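# Spray banana crowns, then rehang the spray gun

## Task

Use the spray gun to cover the cut crown of each banana bunch in the tray with treatment liquid without moving any bunch from where it sits, and then put the gun back so it hangs on the forked top of its post.

## Robot and tools

ROBOT. There are two six-joint arms with parallel grippers: left_arm and right_arm. Joint order for each arm, base to hand: waist, shoulder, elbow, wrist pitch, wrist yaw, wrist roll. Nominal ranges in radians: waist -2.618..3.054, shoulder 0.000..3.142, elbow 0.000..3.142, wrist pitch -1.571..1.571, wrist yaw -1.571..1.571, wrist roll -2.094..2.094. A real end stop may sit up to 0.059 rad either side of these. The seventh number per arm is the gripper opening, -1 closed to +1 fully open (pad gap 0.094 m).

FRAME. Everything is in the scene frame: origin at table-top height halfway between the two nominal bases, +x forward over the table, +z up, +y toward left_arm. Arm names do not match image sides. Calibrated bases: left_arm at (+0.041, +0.287, +0.021) m, quat_wxyz (+1.000, 0, 0, -0.020); right_arm at (+0.038, -0.236, +0.039) m, quat_wxyz (+1.000, 0, 0, +0.029). The gripper's fingers point along its own +z and close along its y; end_effector_position is the point between the pads, roughly 1 cm short of the tips. Printed hand positions and orientations may be wrong by a few centimetres, more when reaching far.

ROW FORMAT (used by all motion tools). One row = 14 numbers in a single list covering both arms: left_arm's six absolute joint angles (rad) then its opening, then right_arm's six angles then its opening. Always give all 14, even for one moving arm; to keep an arm or gripper still, repeat its current Joint targets angles and its current opening command (writing 0 for an opening means half-closed, not unchanged).

execute_actions(actions, cameras). actions is a list of actions; each action is a table of up to 15 rows, one per 1/30 s step; if shorter, the final row is held to fill 15 steps. Targets are absolute joint angles, not offsets. A target more than 0.059 rad beyond a range end, and further out than the joint now is, gets the call rejected; one past the real stop is clipped there and the result prints "joint sent to its limit". Per step, a joint's target is kept within 0.339 rad (waist, shoulder, elbow) or 2.2 rad (wrist joints) of its measured angle, and if a target set would shift the hand over 200 mm, that arm's targets are pulled back toward the present angles, so large motions take several actions; finish them in the next call. cameras: list of names, ["all"], [] for none; omitted means images only when actions is empty. An empty actions list returns full state and images.

move(target, speed, blend, opening_speed, grip_force, blocking, cameras). target is one 14-number row or a list of up to 15 rows, all absolute joint angles, visited in order within a 10 s total. All joints move in sync, so the hand travels on a curve, with no obstacle or other-arm avoidance; joints lag the path. speed: rad/s for the joint with farthest to go, 0.01 to 12.57, default 0.5, one value or one per target. blend: rad of corner rounding at intermediate targets; 0 stops at each. opening_speed: rate of opening change per second, 0.2 or more; use it slowly when squeezing something fragile. grip_force: newtons per pad, 10 to 50 (full), one value or one per arm; it persists; lower forces close slowly. blocking=false returns after about 0.5 s while motion continues; a new move then takes over from the current point. The result adds a "move:" line: done, off_target (resting over 0.035 rad from target), moving, held, fault, possibly limits=held. Done does not mean no contact.

wait(seconds 0..10, cameras): lets time pass holding the last command; a running move keeps going. stop(cameras): brakes a running move; fast moves need room to stop.

zoom_image(camera, region): camera is cam_head_left or cam_head_right (each 672x504, on a stand behind the arms); region [x0, y0, x1, y1] in pixels from the top-left, at most 504 by 504, on the newest image of that camera.

finished_scene(scene): ends the current scene, irreversible; give the scene's number. Only call it once the crowns are sprayed and the gun hangs stably on the fork.

RESULT LINES. end_effector_position (m) and end_effector_quat_wxyz per gripper; Joint positions and Joint velocities per arm (rad, rad/s, then pad gap in m or m/s), 'within noise' when still; Joint targets (angles now being driven toward); Tool commands; grip_measured (opening on the -1..1 scale, may read a bit wide when empty and narrower than a firmly squeezed part, and it does not reveal the moment of contact); Joint torques (N m, offset and noisy, wrapping at ±28 on joints 1-3); motor temperatures; "joint command not followed" when the clearance check altered targets. Camera calibration (K, distortion, T_world_to_cam) is supplied and accurate to roughly a centimetre near image centre.

AVOID. Do not shift, knock or push any banana cluster or anything else out of the work area. Do not drop the spray gun or release it while moving; hang it so it stays put. No fast impacts with the table, post or tray, no hard pressing, and keep the two arms from touching or gripping each other. Avoid straining the arm camera cables. Don't leave an arm stretched, loaded or pushing against a stop for long: at 75 °C a MOTOR HOT line appears, at 90 °C the arm folds up and stays idle, at 100 °C it goes limp. Any arm stop is costly; prefer smooth, moderate motions.

Each tool is called after "Request:" in YAML: its name, and indented under it one key for each argument.

## Session

Request:
execute_actions:
  actions: []

Request:
zoom_image:
  camera: "cam_head_left"
  region: [200, 150, 500, 400]

Scene clock: 0.00 s.
left_arm: end_effector_position=(+0.4428, +0.2617, +0.1381) grip_measured=+1.000 end_effector_quat_wxyz=(+0.598, +0.041, +0.799, -0.049) | right_arm: end_effector_position=(+0.4275, -0.2102, +0.1530) grip_measured=+1.000 end_effector_quat_wxyz=(+0.614, +0.006, +0.788, +0.039)
Joint positions: left_arm=[0.025 1.506 0.381 0.839 0.112 0.003 0.094] | right_arm=[0.01 1.511 0.304 0.961 0.012 0.074 0.094]
Joint velocities: within noise
Joint torques (N m): no reading
Motor temperatures (°C): left_arm=[28 33 32 39 27 28 28] | right_arm=[29 30 38 36 29 27 32]
Heat: left arm: 39 °C; right arm: 38 °C.
Joint targets: left_arm=[0.025 1.500 0.387 0.837 0.112 0.003] | right_arm=[0.010 1.509 0.305 0.947 0.012 0.073]
Tool commands: left_gripper/opening=+1.0 right_gripper/opening=+1.0

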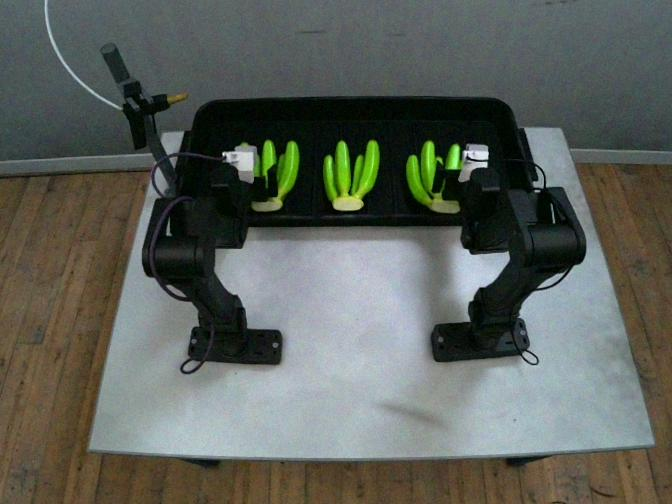

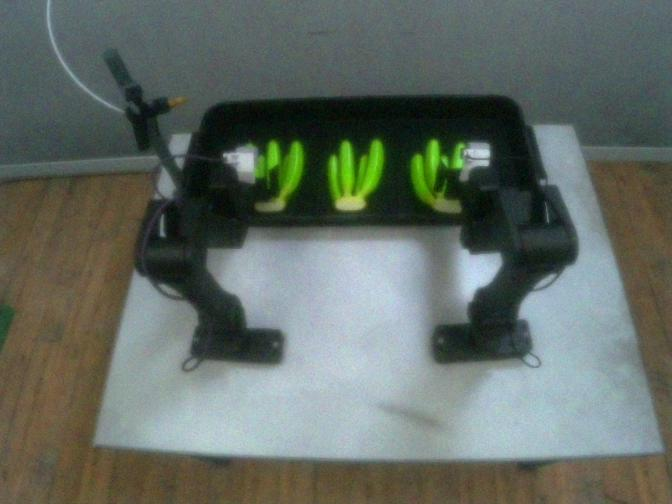

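Scaled by 1.680 from the camera's 672x504 image, which has a finer 960x720 frame.

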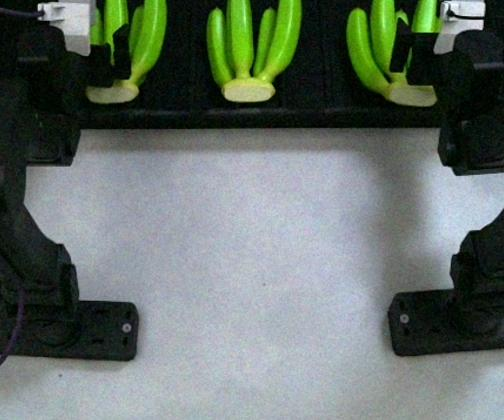

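Request:
zoom_image:
  camera: "cam_head_left"
  region: [80, 30, 210, 220]

Request:
zoom_image:
  camera: "cam_head_right"
  region: [80, 30, 210, 220]

Request:
zoom_image:
  camera: "cam_head_left"
  region: [170, 80, 550, 240]

Scaled by 2.653 from the camera's 672x504 image, which has a finer 960x720 frame.

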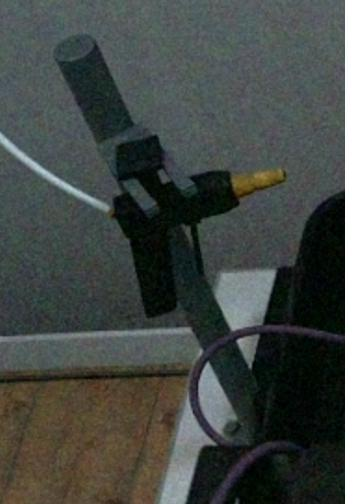

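Scaled by 2.653 from the camera's 672x504 image, which has a finer 960x720 frame.

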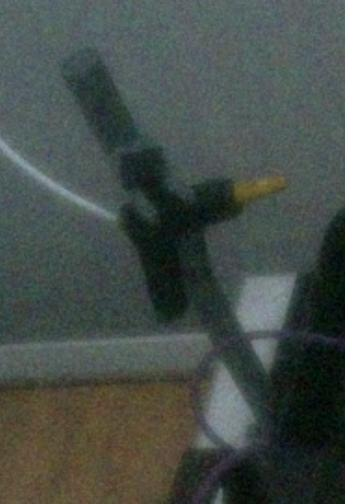

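Scaled by 1.326 from the camera's 672x504 image, which has a finer 960x720 frame.

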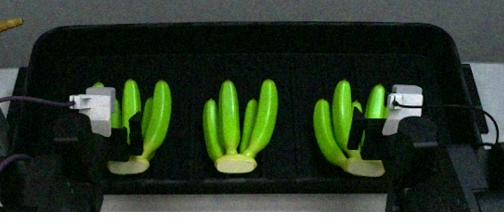

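Request:
move:
  target:
    - [0.2,0.95,0.35,0.6,0,0,1,0,0.9,0.6,0.3,0,0,1]
    - [0.515,0.5,0.313,0.185,0,0,1,-1.0,0.9,0.7,0.2,0,0,1]
  speed: 1.0
  blend: 0.1
  cameras: ["all"]

Request:
zoom_image:
  camera: "cam_head_left"
  region: [80, 30, 270, 220]

Request:
zoom_image:
  camera: "cam_head_right"
  region: [80, 30, 270, 220]

Request:
zoom_image:
  camera: "cam_head_left"
  region: [230, 90, 530, 240]

Scene clock: 98.20 s.
left_arm: end_effector_position=(+0.3024, +0.4174, +0.2854) grip_measured=+1.000 end_effector_quat_wxyz=(+0.690, -0.158, +0.688, +0.160) | right_arm: end_effector_position=(+0.2518, -0.5244, +0.3659) grip_measured=+1.000 end_effector_quat_wxyz=(+0.629, +0.323, +0.633, -0.315)
Joint positions: left_arm=[0.508 0.511 0.331 0.184 0.014 0.003 0.094] | right_arm=[-0.993 0.903 0.675 0.219 0.001 0.007 0.094]
Joint torques (N m): left_arm=[0.73 -0.06 6.87 1.73 -0.17 -0.03] | right_arm=[-0.69 -2.32 10 1.48 -0.04 -0.07]
Motor temperatures (°C): left_arm=[28 33 33 42 26 27 27] | right_arm=[28 31 39 45 29 26 31]
Heat: left arm: 42 °C; right arm: 45 °C.
Joint targets: left_arm=[0.515 0.500 0.313 0.185 0.000 0.000] | right_arm=[-1.000 0.900 0.700 0.200 0.000 0.000]
move: done

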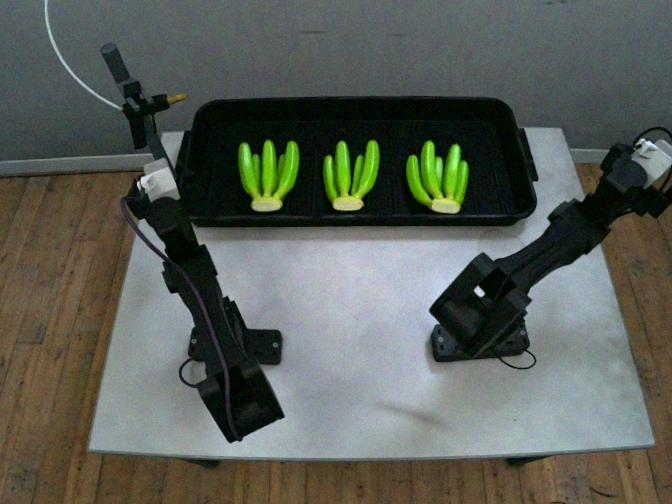

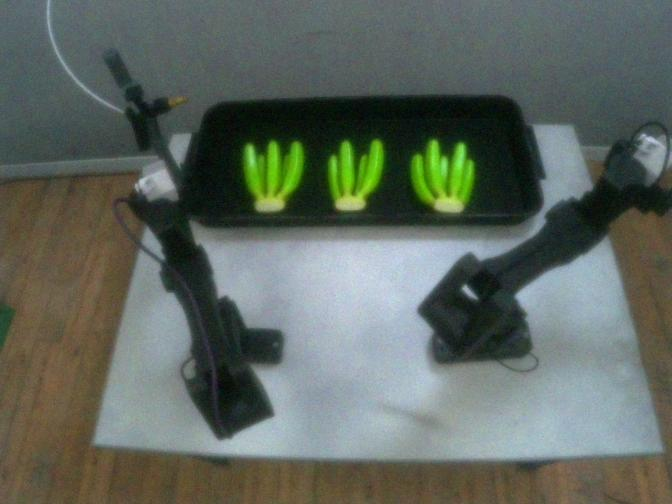

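Scaled by 2.653 from the camera's 672x504 image, which has a finer 960x720 frame.

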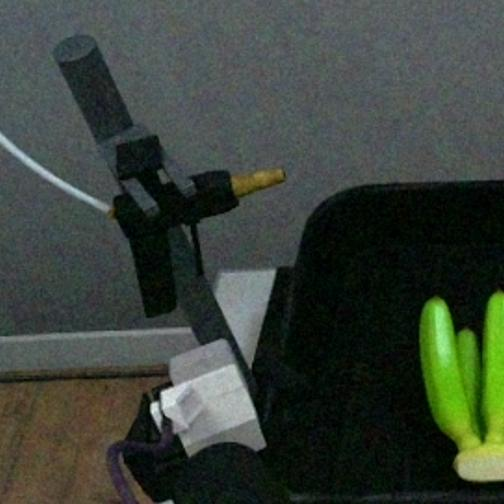

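Scaled by 2.653 from the camera's 672x504 image, which has a finer 960x720 frame.

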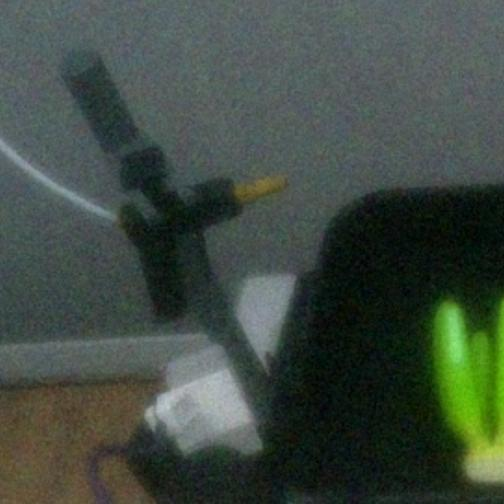

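Scaled by 1.680 from the camera's 672x504 image, which has a finer 960x720 frame.

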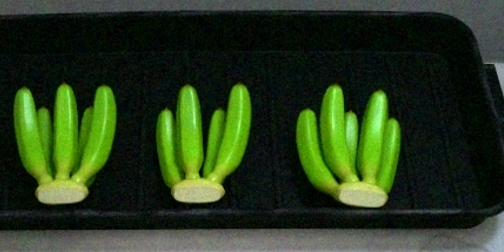

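Request:
move:
  target: [0.984,1.081,0.5885,0.4925,0.944,0.28,1,-1.0,0.9,0.7,0.2,0,0,1]
  speed: 0.8
  cameras: ["all"]

Request:
zoom_image:
  camera: "cam_head_left"
  region: [80, 30, 210, 220]

Request:
zoom_image:
  camera: "cam_head_right"
  region: [80, 30, 210, 220]

Scene clock: 136.33 s.
left_arm: end_effector_position=(+0.3430, +0.4558, +0.2957) grip_measured=+1.000 end_effector_quat_wxyz=(+0.694, +0.081, +0.711, +0.084) | right_arm: end_effector_position=(+0.2518, -0.5244, +0.3658) grip_measured=+1.000 end_effector_quat_wxyz=(+0.629, +0.323, +0.633, -0.315)
Joint positions: left_arm=[0.977 1.076 0.557 0.478 0.932 0.266 0.094] | right_arm=[-0.993 0.903 0.675 0.218 0.001 0.007 0.094]
Joint torques (N m): left_arm=[0.7 -2.06 11.17 1.64 0.18 0.15] | right_arm=[-0.57 -2.39 9.76 1.45 -0.05 -0.09]
Heat: left arm: 43 °C; right arm: 44 °C.
Joint targets: left_arm=[0.984 1.081 0.588 0.492 0.944 0.280] | right_arm=[-1.000 0.900 0.700 0.200 0.000 0.000]
move: done

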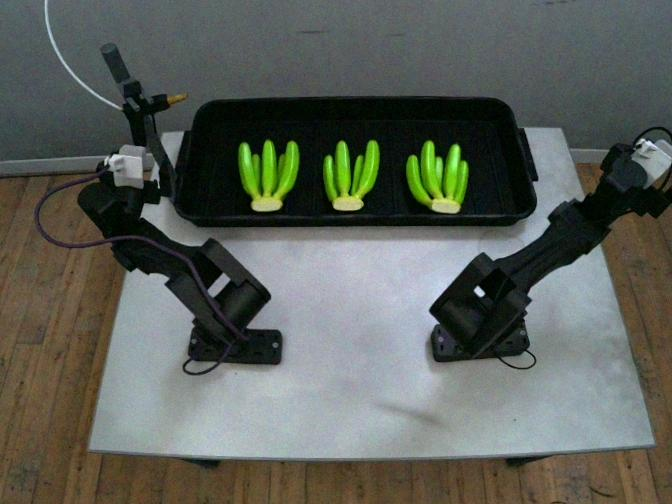

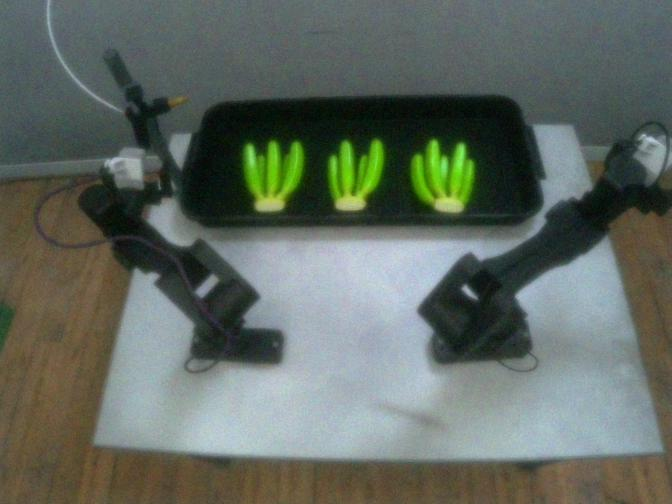

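Scaled by 2.653 from the camera's 672x504 image, which has a finer 960x720 frame.

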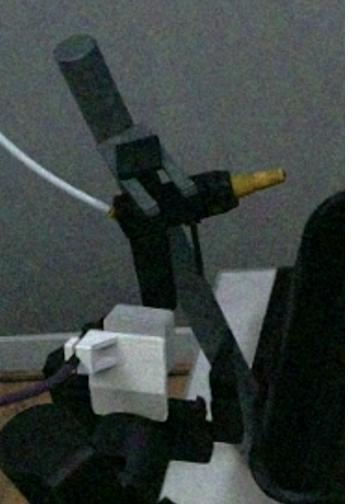

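Scaled by 2.653 from the camera's 672x504 image, which has a finer 960x720 frame.

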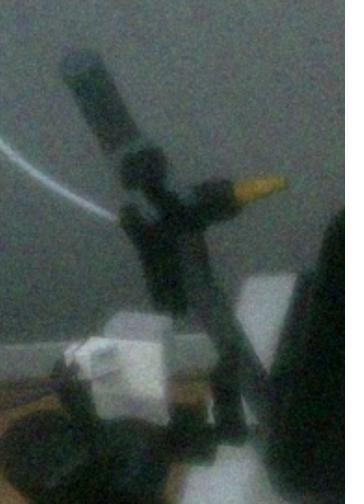

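Request:
zoom_image:
  camera: "cam_head_left"
  region: [100, 100, 190, 210]

Request:
zoom_image:
  camera: "cam_head_right"
  region: [100, 100, 190, 210]

Request:
zoom_image:
  camera: "cam_head_left"
  region: [100, 70, 190, 140]

Scaled by 4.582 from the camera's 672x504 image, which has a finer 960x720 frame.

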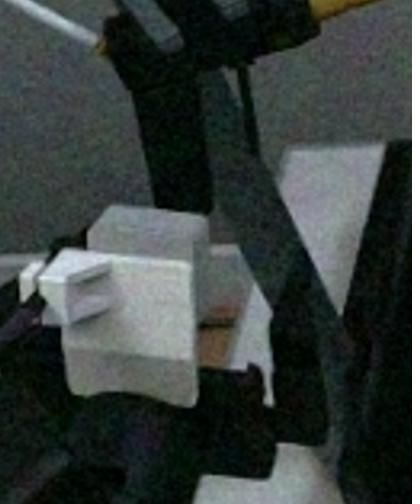

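Scaled by 4.582 from the camera's 672x504 image, which has a finer 960x720 frame.

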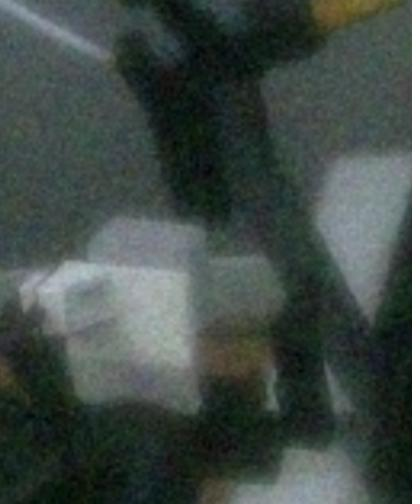

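Scaled by 5.600 from the camera's 672x504 image, which has a finer 960x720 frame.

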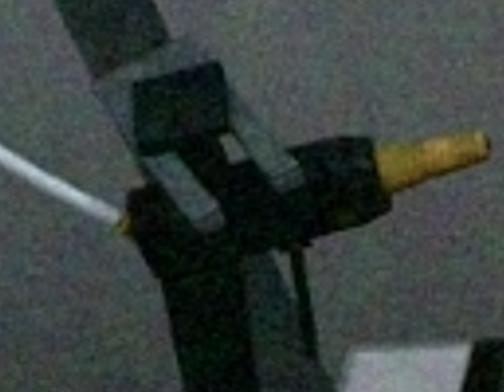

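Request:
move:
  target: [0.875,1.231,0.7675,0.464,0.84,0.29,1,-1.0,0.9,0.7,0.2,0,0,1]
  speed: 0.4
  cameras: ["all"]

Request:
zoom_image:
  camera: "cam_head_left"
  region: [90, 60, 210, 190]

Request:
zoom_image:
  camera: "cam_head_right"
  region: [90, 60, 210, 190]

Scene clock: 213.97 s.
left_arm: end_effector_position=(+0.3836, +0.4678, +0.3248) grip_measured=+1.000 end_effector_quat_wxyz=(+0.698, +0.099, +0.703, +0.089) | right_arm: end_effector_position=(+0.2518, -0.5244, +0.3658) grip_measured=+1.000 end_effector_quat_wxyz=(+0.629, +0.323, +0.633, -0.315)
Joint positions: left_arm=[0.881 1.222 0.739 0.469 0.856 0.277 0.094] | right_arm=[-0.993 0.903 0.675 0.218 0.001 0.007 0.094]
Joint torques (N m): left_arm=[-0.64 -3.18 10.92 1.46 -0.19 0.14] | right_arm=[-0.69 -2.24 9.89 1.43 -0.03 -0.06]
Motor temperatures (°C): left_arm=[27 31 33 41 26 27 26] | right_arm=[28 28 44 45 29 25 30]
Heat: left arm: 41 °C; right arm: 45 °C.
Joint targets: left_arm=[0.875 1.231 0.767 0.464 0.840 0.290] | right_arm=[-1.000 0.900 0.700 0.200 0.000 0.000]
move: done

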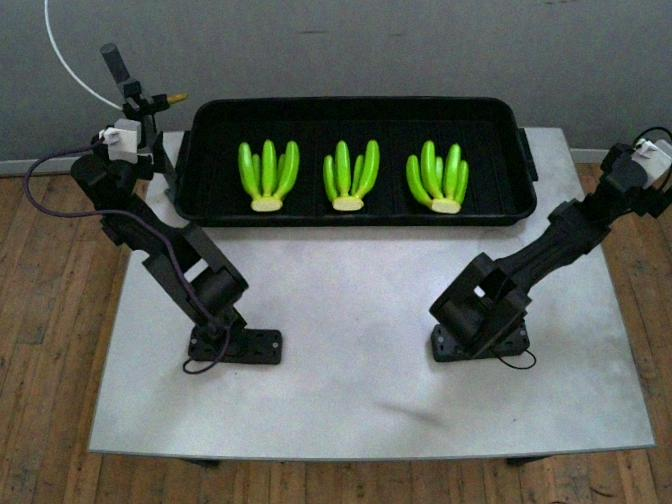

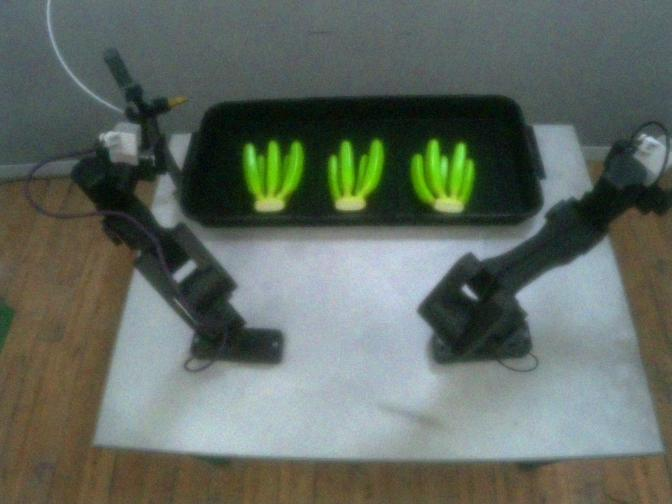

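Scaled by 3.877 from the camera's 672x504 image, which has a finer 960x720 frame.

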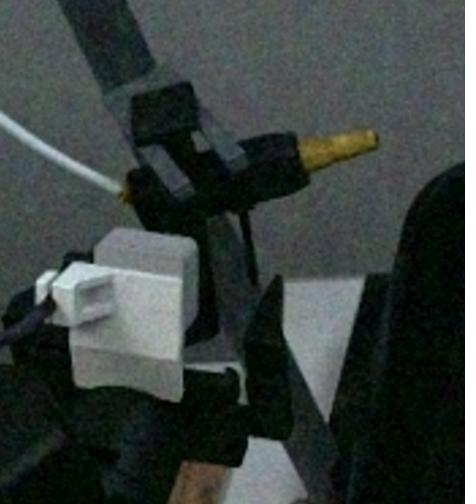

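Scaled by 3.877 from the camera's 672x504 image, which has a finer 960x720 frame.

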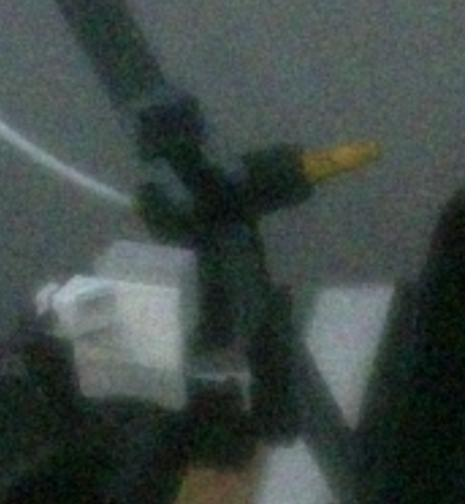

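Request:
move:
  target: [0.782,1.3375,0.8412,0.496,0.75,0.29,1,-1.0,0.9,0.7,0.2,0,0,1]
  speed: 0.3
  cameras: ["all"]

Request:
zoom_image:
  camera: "cam_head_left"
  region: [90, 60, 210, 190]

Request:
zoom_image:
  camera: "cam_head_right"
  region: [90, 60, 210, 190]

Scene clock: 228.73 s.
left_arm: end_effector_position=(+0.4150, +0.4661, +0.3202) grip_measured=+1.000 end_effector_quat_wxyz=(+0.694, +0.103, +0.708, +0.080) | right_arm: end_effector_position=(+0.2518, -0.5244, +0.3658) grip_measured=+1.000 end_effector_quat_wxyz=(+0.629, +0.323, +0.633, -0.315)
Joint positions: left_arm=[0.797 1.321 0.804 0.483 0.787 0.283 0.094] | right_arm=[-0.993 0.903 0.675 0.218 0.001 0.007 0.094]
Joint torques (N m): left_arm=[-1.5 -3.43 11.73 1.64 -0.41 0.05] | right_arm=[-0.53 -2.33 10.11 1.46 -0.07 -0.06]
Heat: left arm: 42 °C; right arm: 45 °C.
Joint targets: left_arm=[0.782 1.337 0.841 0.496 0.750 0.290] | right_arm=[-1.000 0.900 0.700 0.200 0.000 0.000]
move: off_target (left_arm); left_arm: the elbow is farthest, 0.037 rad from its target

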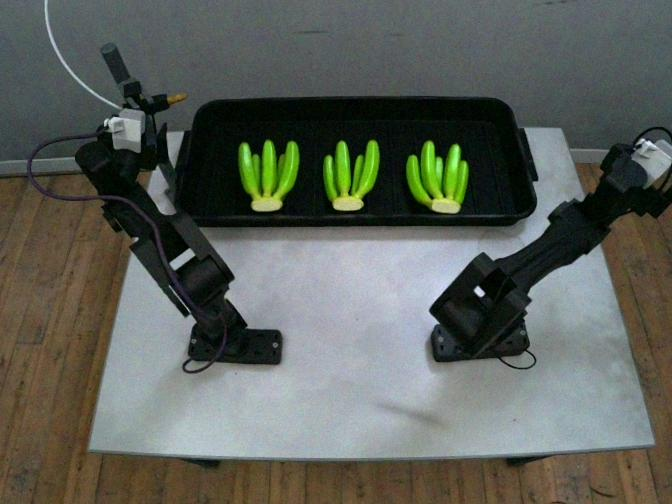

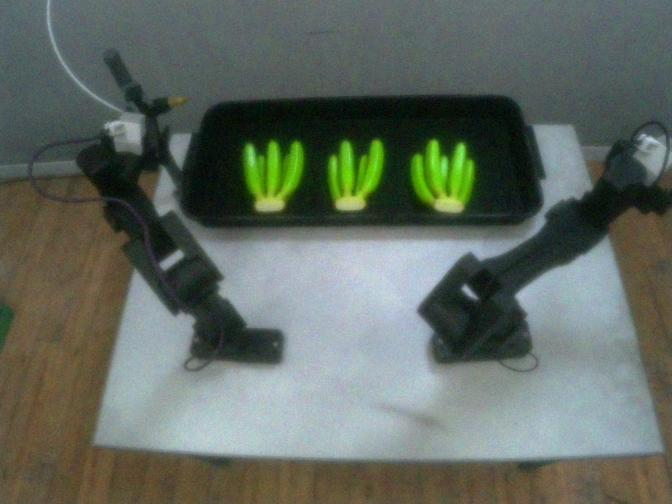

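Scaled by 3.877 from the camera's 672x504 image, which has a finer 960x720 frame.

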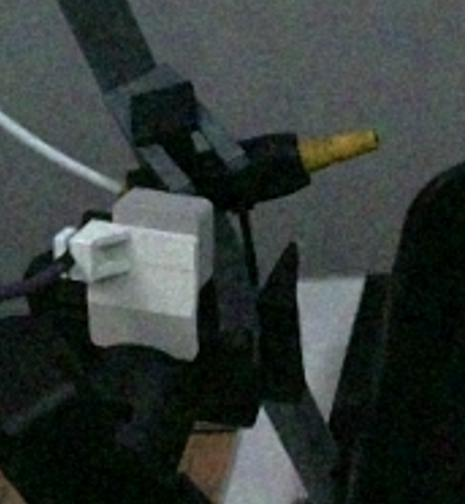

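Scaled by 3.877 from the camera's 672x504 image, which has a finer 960x720 frame.

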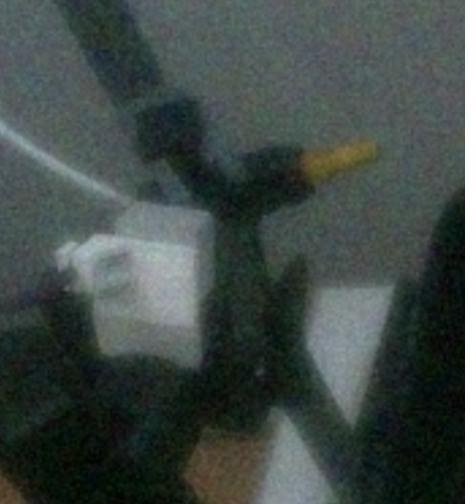

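Request:
move:
  target: [0.788,1.3375,0.8412,0.496,0.77,0.29,0.1,-1.0,0.9,0.7,0.2,0,0,1]
  opening_speed: 0.8
  cameras: ["cam_head_left"]

Request:
zoom_image:
  camera: "cam_head_left"
  region: [90, 60, 210, 190]

Request:
move:
  target: [0.788,1.3375,0.8412,0.496,0.77,0.29,-0.3,-1.0,0.9,0.7,0.2,0,0,1]
  opening_speed: 0.4
  cameras: ["all"]

Request:
zoom_image:
  camera: "cam_head_left"
  region: [90, 60, 210, 190]

Scene clock: 240.33 s.
left_arm: end_effector_position=(+0.4150, +0.4665, +0.3208) grip_measured=+0.101 end_effector_quat_wxyz=(+0.695, +0.104, +0.707, +0.082) | right_arm: end_effector_position=(+0.2518, -0.5244, +0.3658) grip_measured=+1.000 end_effector_quat_wxyz=(+0.629, +0.323, +0.633, -0.315)
Joint positions: left_arm=[0.797 1.321 0.804 0.486 0.785 0.285 0.052] | right_arm=[-0.993 0.903 0.675 0.218 0.001 0.007 0.094]
Joint velocities: left_arm=[0.007 0.007 0.012 -0.037 -0.007 -0.081 -0.004] | right_arm=[within noise]
Joint torques (N m): left_arm=[-0.8 -3.41 11.79 1.64 -0.17 0.09] | right_arm=[-0.66 -2.45 9.8 1.5 -0.06 -0.08]
Heat: left arm: 41 °C; right arm: 45 °C.
Joint targets: left_arm=[0.788 1.337 0.841 0.496 0.770 0.290] | right_arm=[-1.000 0.900 0.700 0.200 0.000 0.000]
move: off_target (left_arm); left_arm: the elbow is farthest, 0.037 rad from its target
Images, in order (width x height): cam_head_left 672x504.

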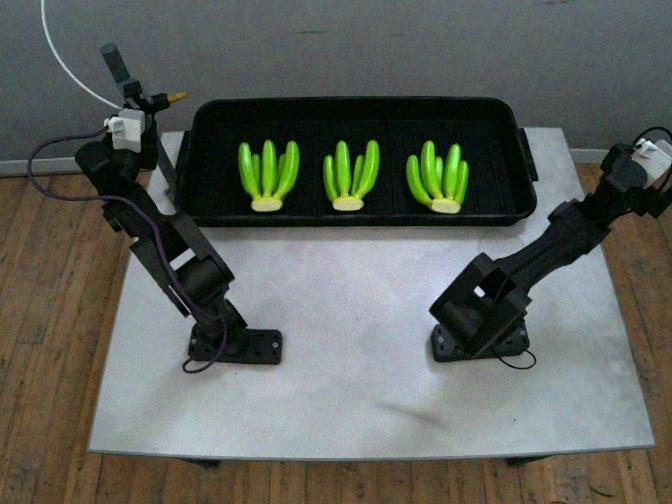

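Scaled by 3.877 from the camera's 672x504 image, which has a finer 960x720 frame.

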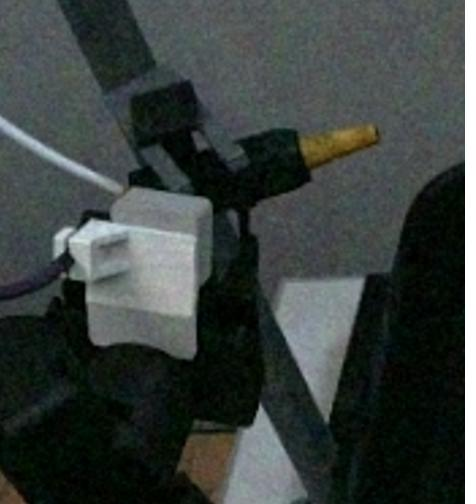

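Scene clock: 241.53 s.
left_arm: end_effector_position=(+0.4150, +0.4670, +0.3213) grip_measured=+0.028 end_effector_quat_wxyz=(+0.695, +0.103, +0.707, +0.083) | right_arm: end_effector_position=(+0.2518, -0.5244, +0.3658) grip_measured=+1.000 end_effector_quat_wxyz=(+0.629, +0.323, +0.633, -0.315)
Joint positions: left_arm=[0.797 1.321 0.804 0.488 0.783 0.285 0.048] | right_arm=[-0.993 0.903 0.675 0.218 0.001 0.007 0.094]
Joint torques (N m): left_arm=[-0.79 -3.51 12.01 1.61 -0.15 0.1] | right_arm=[-0.66 -2.37 10.06 1.47 -0.07 -0.03]
Heat: left arm: 41 °C; right arm: 45 °C.
Joint targets: left_arm=[0.788 1.337 0.841 0.496 0.770 0.290] | right_arm=[-1.000 0.900 0.700 0.200 0.000 0.000]
move: off_target (left_arm); left_arm: the elbow is farthest, 0.037 rad from its target

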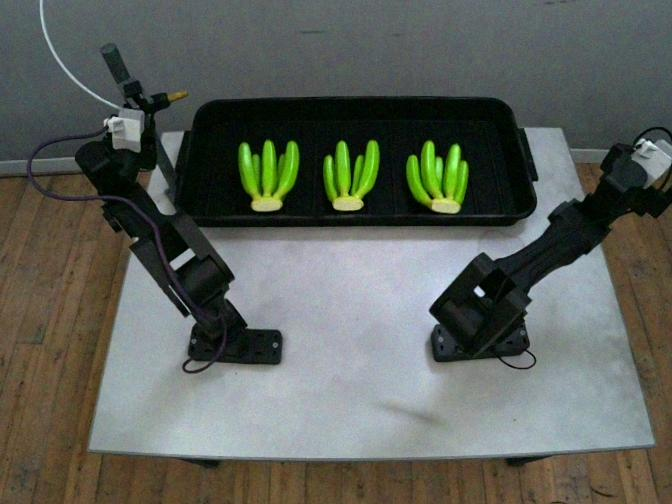

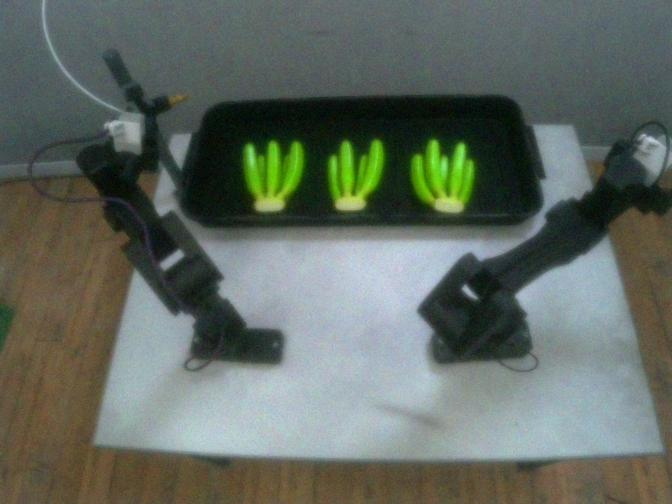

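Scaled by 3.877 from the camera's 672x504 image, which has a finer 960x720 frame.

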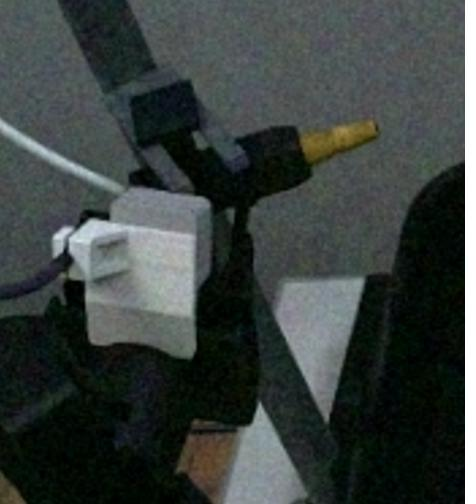

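Request:
move:
  target: [0.788,1.32,0.9096,0.41,0.77,0.29,-0.3,-1.0,0.9,0.7,0.2,0,0,1]
  speed: 0.2
  cameras: ["all"]

Request:
zoom_image:
  camera: "cam_head_left"
  region: [90, 60, 210, 190]

Request:
zoom_image:
  camera: "cam_head_left"
  region: [90, 20, 190, 120]

Scene clock: 255.27 s.
left_arm: end_effector_position=(+0.4170, +0.4699, +0.3307) grip_measured=-0.007 end_effector_quat_wxyz=(+0.687, +0.101, +0.715, +0.078) | right_arm: end_effector_position=(+0.2518, -0.5244, +0.3658) grip_measured=+1.000 end_effector_quat_wxyz=(+0.629, +0.323, +0.633, -0.315)
Joint positions: left_arm=[0.8 1.321 0.869 0.391 0.787 0.296 0.047] | right_arm=[-0.993 0.903 0.675 0.218 0.001 0.007 0.094]
Joint torques (N m): left_arm=[-1.24 -4.86 12.26 1.72 -0.17 -0.04] | right_arm=[-0.55 -2.32 9.74 1.49 -0.03 -0.08]
Heat: left arm: 42 °C; right arm: 45 °C.
Joint targets: left_arm=[0.788 1.320 0.910 0.410 0.770 0.290] | right_arm=[-1.000 0.900 0.700 0.200 0.000 0.000]
move: off_target (left_arm); left_arm: the elbow is farthest, 0.041 rad from its target

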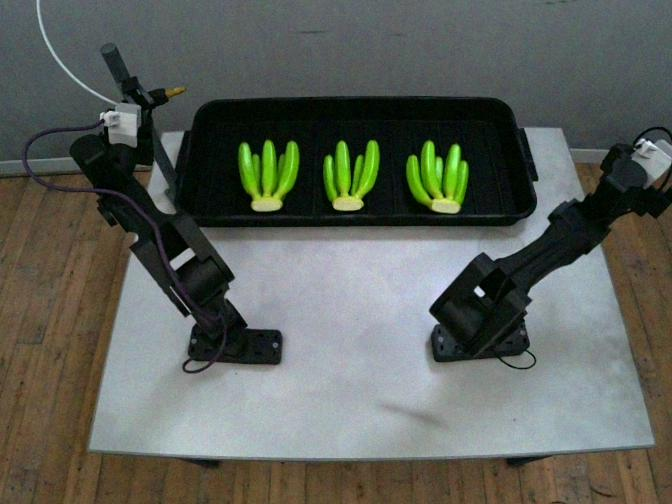

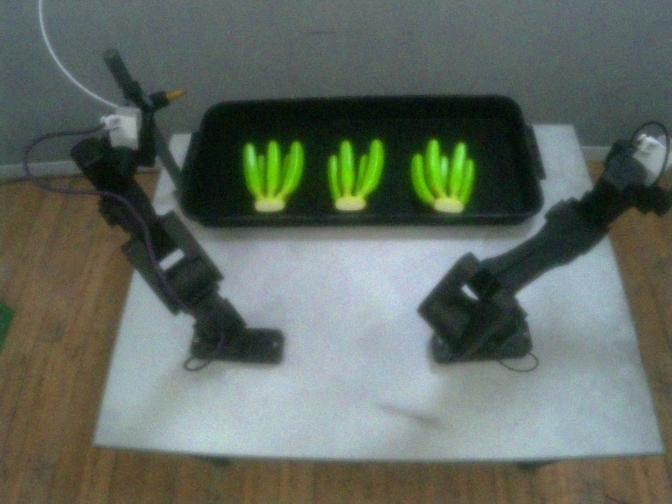

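Scaled by 3.877 from the camera's 672x504 image, which has a finer 960x720 frame.

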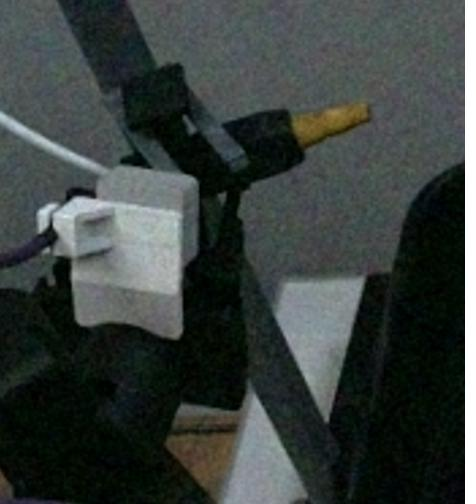

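Scaled by 5.040 from the camera's 672x504 image, which has a finer 960x720 frame.

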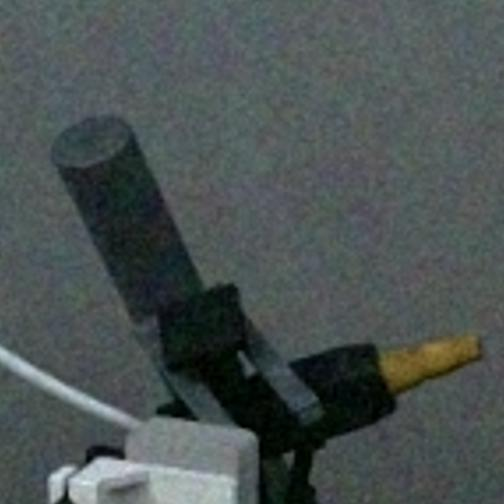

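Request:
move:
  target:
    - [0.862,1.2304,0.8596,0.371,0.845,0.29,-0.3,-1.0,0.9,0.7,0.2,0,0,1]
    - [0.951,1.145,0.808,0.34,0.93,0.29,-0.3,-1.0,0.9,0.7,0.2,0,0,1]
  speed: 0.25
  blend: [0.02,0]
  cameras: ["all"]

Request:
zoom_image:
  camera: "cam_head_left"
  region: [70, 30, 210, 190]

Scene clock: 269.53 s.
left_arm: end_effector_position=(+0.3736, +0.4677, +0.3478) grip_measured=-0.019 end_effector_quat_wxyz=(+0.695, +0.105, +0.707, +0.080) | right_arm: end_effector_position=(+0.2518, -0.5244, +0.3658) grip_measured=+1.000 end_effector_quat_wxyz=(+0.629, +0.323, +0.633, -0.315)
Joint positions: left_arm=[0.921 1.184 0.823 0.325 0.915 0.289 0.046] | right_arm=[-0.993 0.903 0.675 0.218 0.001 0.007 0.094]
Joint torques (N m): left_arm=[2.96 -6.87 6.83 1.6 0.23 0.03] | right_arm=[-0.7 -2.44 10 1.46 -0.03 -0.08]
Heat: left arm: 41 °C; right arm: 45 °C.
Joint targets: left_arm=[0.951 1.145 0.808 0.340 0.930 0.290] | right_arm=[-1.000 0.900 0.700 0.200 0.000 0.000]
move: off_target (left_arm); left_arm: the shoulder is farthest, 0.039 rad from its target

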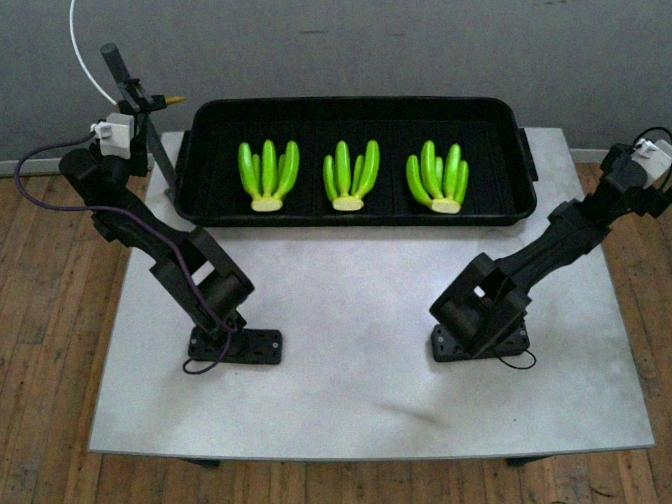

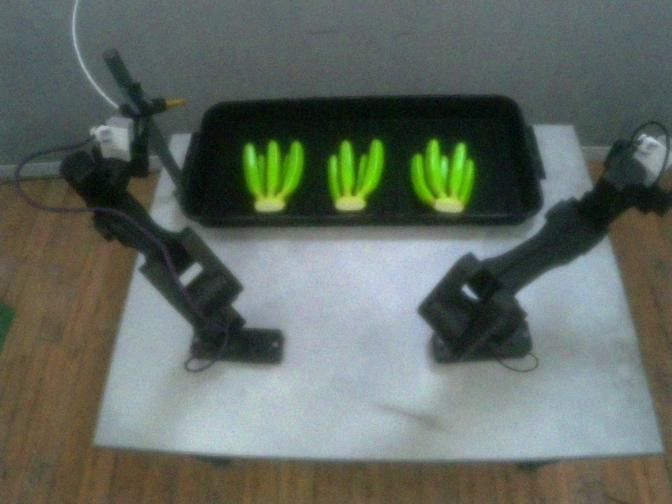

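Scaled by 3.150 from the camera's 672x504 image, which has a finer 960x720 frame.

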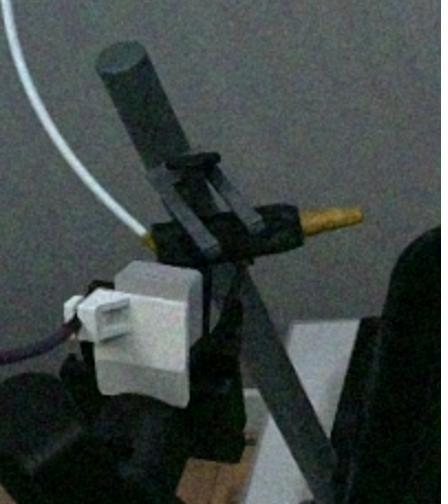

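Request:
move:
  target:
    - [0.835,1.2544,0.9154,0.34,0.82,0.29,-0.3,-1.0,0.9,0.7,0.2,0,0,1]
    - [0.835,1.2492,1.027,0.222,0.82,0.29,-0.3,-1.0,0.9,0.7,0.2,0,0,1]
  speed: 0.25
  cameras: ["all"]

Request:
zoom_image:
  camera: "cam_head_left"
  region: [70, 30, 210, 190]

Request:
zoom_image:
  camera: "cam_head_right"
  region: [70, 30, 210, 190]

Scene clock: 284.57 s.
left_arm: end_effector_position=(+0.3991, +0.4665, +0.3461) grip_measured=-0.024 end_effector_quat_wxyz=(+0.666, +0.085, +0.740, +0.049) | right_arm: end_effector_position=(+0.2518, -0.5244, +0.3658) grip_measured=+1.000 end_effector_quat_wxyz=(+0.629, +0.323, +0.633, -0.315)
Joint positions: left_arm=[0.842 1.254 0.959 0.132 0.838 0.31 0.046] | right_arm=[-0.993 0.903 0.675 0.218 0.001 0.007 0.094]
Joint torques (N m): left_arm=[-0.69 -4.59 15.24 2.41 -0.11 -0.14] | right_arm=[-0.58 -2.24 10.03 1.48 -0.08 -0.06]
Heat: left arm: 41 °C; right arm: 45 °C.
Joint targets: left_arm=[0.835 1.249 1.027 0.222 0.820 0.290] | right_arm=[-1.000 0.900 0.700 0.200 0.000 0.000]
move: off_target (left_arm); left_arm: the wrist pitch is farthest, 0.090 rad from its target

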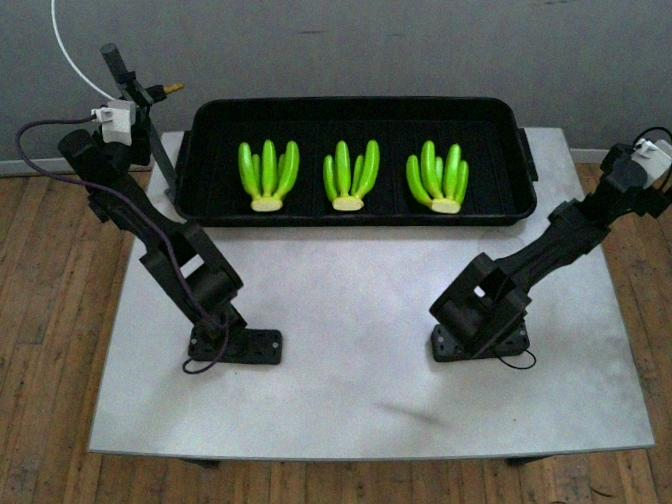

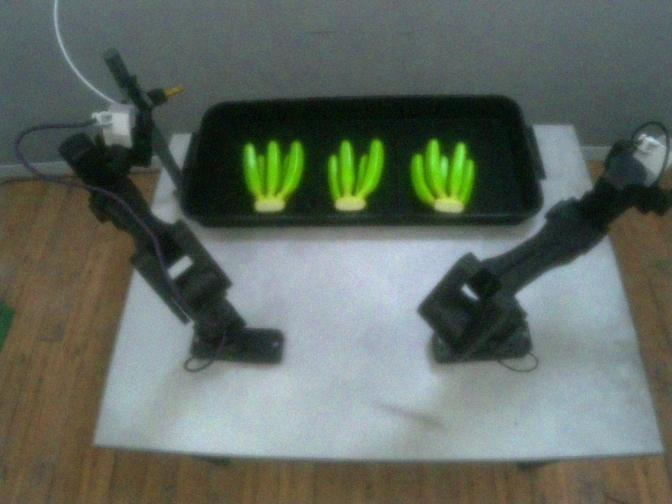

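Scaled by 3.150 from the camera's 672x504 image, which has a finer 960x720 frame.

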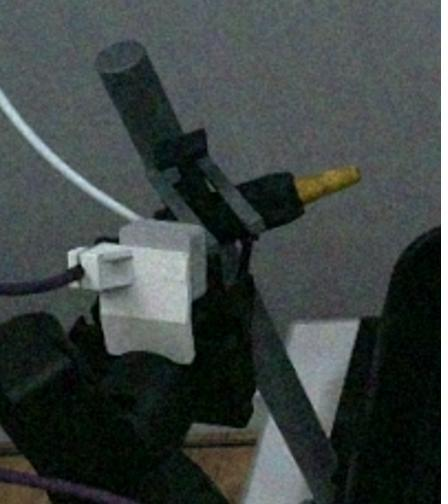

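Scaled by 3.150 from the camera's 672x504 image, which has a finer 960x720 frame.

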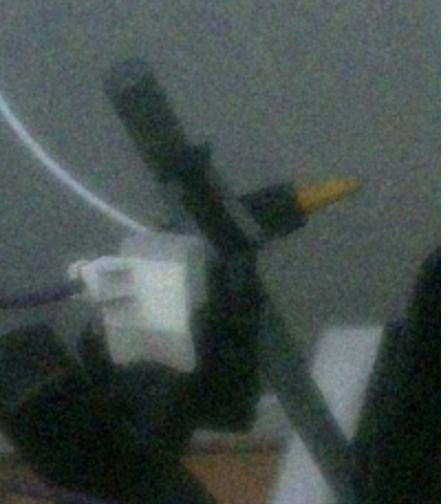

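Request:
move:
  target:
    - [0.788,1.32,0.9096,0.40,0.77,0.29,-0.3,-1.0,0.9,0.7,0.2,0,0,1]
    - [0.805,1.109,0.776,0.333,0.785,0.29,-0.3,-1.0,0.9,0.7,0.2,0,0,1]
  speed: 0.25
  cameras: ["all"]

Request:
zoom_image:
  camera: "cam_head_left"
  region: [70, 30, 210, 190]

Request:
zoom_image:
  camera: "cam_head_right"
  region: [70, 30, 210, 190]

Scene clock: 321.53 s.
left_arm: end_effector_position=(+0.3868, +0.4453, +0.3403) grip_measured=-0.026 end_effector_quat_wxyz=(+0.688, +0.092, +0.715, +0.084) | right_arm: end_effector_position=(+0.2518, -0.5244, +0.3658) grip_measured=+1.000 end_effector_quat_wxyz=(+0.629, +0.323, +0.633, -0.315)
Joint positions: left_arm=[0.802 1.138 0.785 0.299 0.769 0.287 0.046] | right_arm=[-0.993 0.903 0.675 0.218 0.001 0.007 0.094]
Joint torques (N m): left_arm=[0.29 -5.76 7.6 1.87 0.27 0.05] | right_arm=[-0.62 -2.21 9.87 1.48 -0.06 -0.09]
Motor temperatures (°C): left_arm=[27 32 41 48 26 26 29] | right_arm=[28 27 46 45 29 25 30]
Heat: left arm: 48 °C; right arm: 46 °C.
Joint targets: left_arm=[0.805 1.109 0.776 0.333 0.785 0.290] | right_arm=[-1.000 0.900 0.700 0.200 0.000 0.000]
move: done

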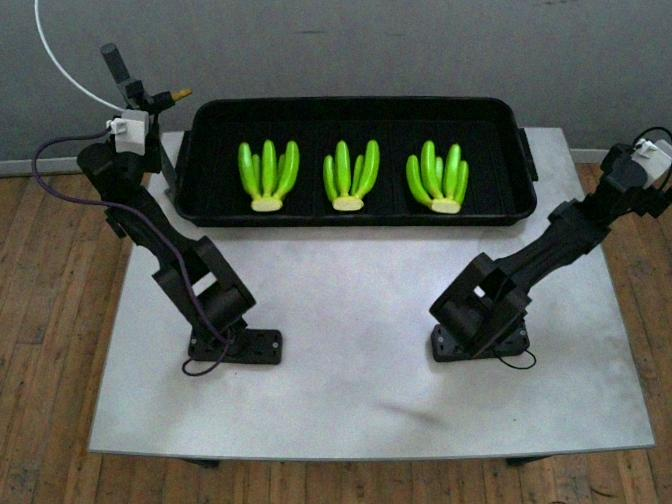

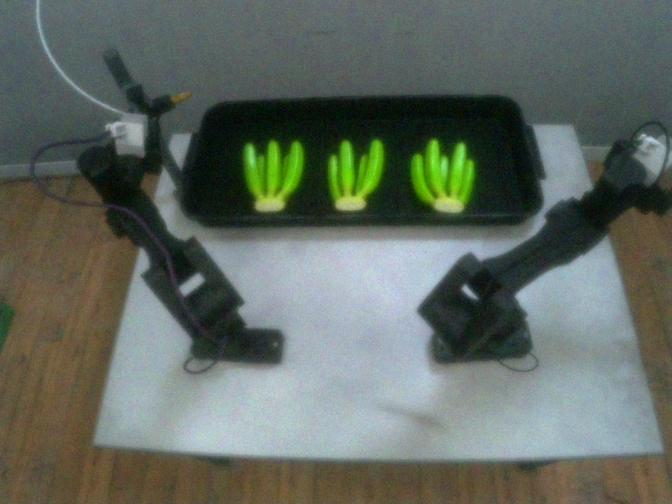

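Scaled by 3.150 from the camera's 672x504 image, which has a finer 960x720 frame.

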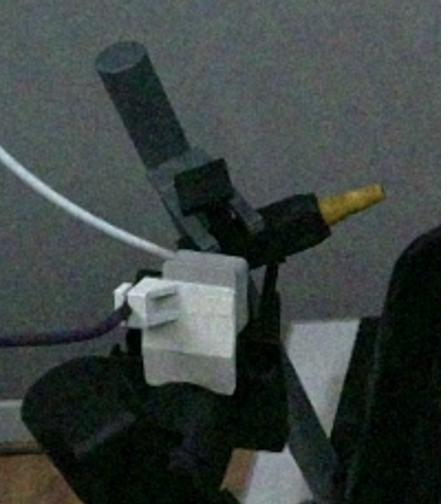

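Scaled by 3.150 from the camera's 672x504 image, which has a finer 960x720 frame.

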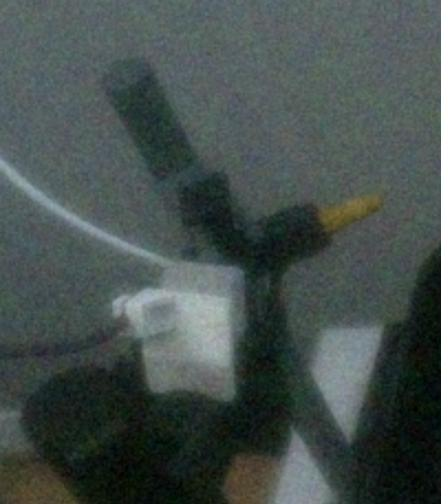

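Request:
move:
  target: [0.837,0.8805,0.678,0.203,0.81,0.29,-0.3,-1.0,0.9,0.7,0.2,0,0,1]
  speed: 0.25
  cameras: ["all"]

Request:
zoom_image:
  camera: "cam_head_left"
  region: [70, 30, 210, 190]

Scene clock: 329.20 s.
left_arm: end_effector_position=(+0.3461, +0.4131, +0.3452) grip_measured=-0.026 end_effector_quat_wxyz=(+0.691, +0.094, +0.711, +0.087) | right_arm: end_effector_position=(+0.2518, -0.5244, +0.3658) grip_measured=+1.000 end_effector_quat_wxyz=(+0.629, +0.323, +0.633, -0.315)
Joint positions: left_arm=[0.829 0.901 0.687 0.17 0.796 0.287 0.046] | right_arm=[-0.993 0.903 0.675 0.218 0.001 0.007 0.094]
Joint torques (N m): left_arm=[0.75 -3.15 7.43 1.83 0.19 0.07] | right_arm=[-0.59 -2.37 10.09 1.46 -0.05 -0.07]
Heat: left arm: 47 °C; right arm: 46 °C.
Joint targets: left_arm=[0.837 0.880 0.678 0.203 0.810 0.290] | right_arm=[-1.000 0.900 0.700 0.200 0.000 0.000]
move: done

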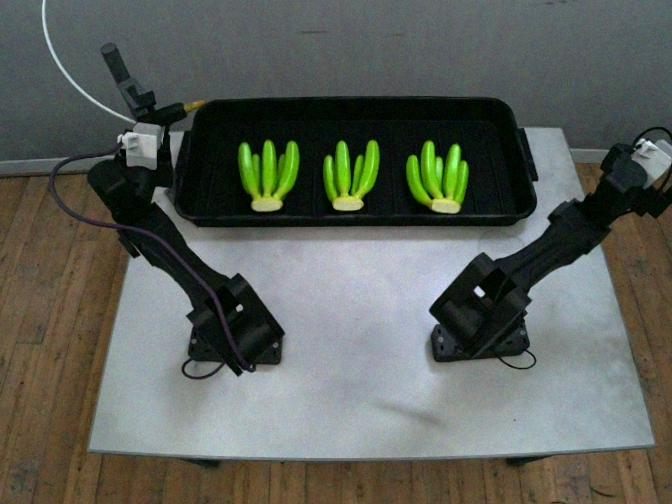

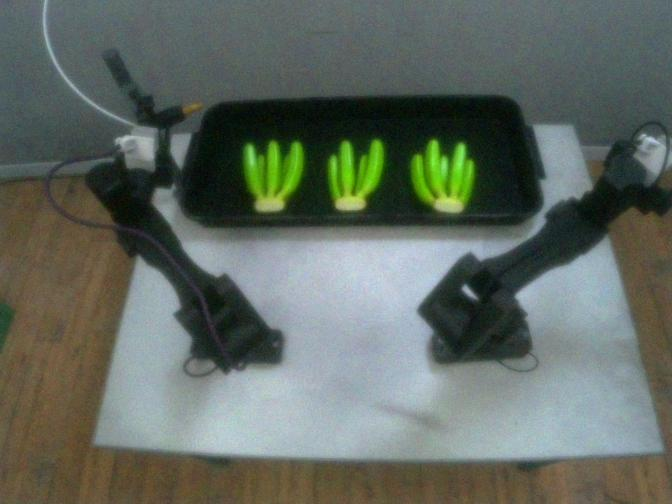

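Scaled by 3.150 from the camera's 672x504 image, which has a finer 960x720 frame.

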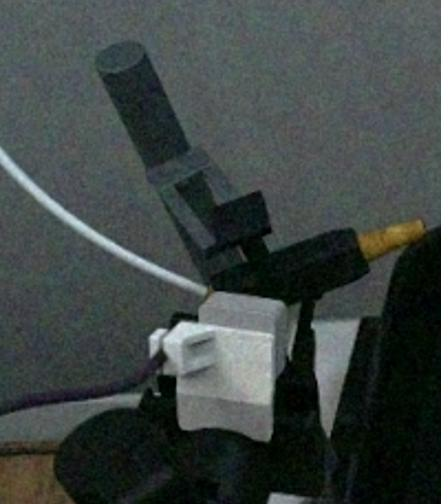

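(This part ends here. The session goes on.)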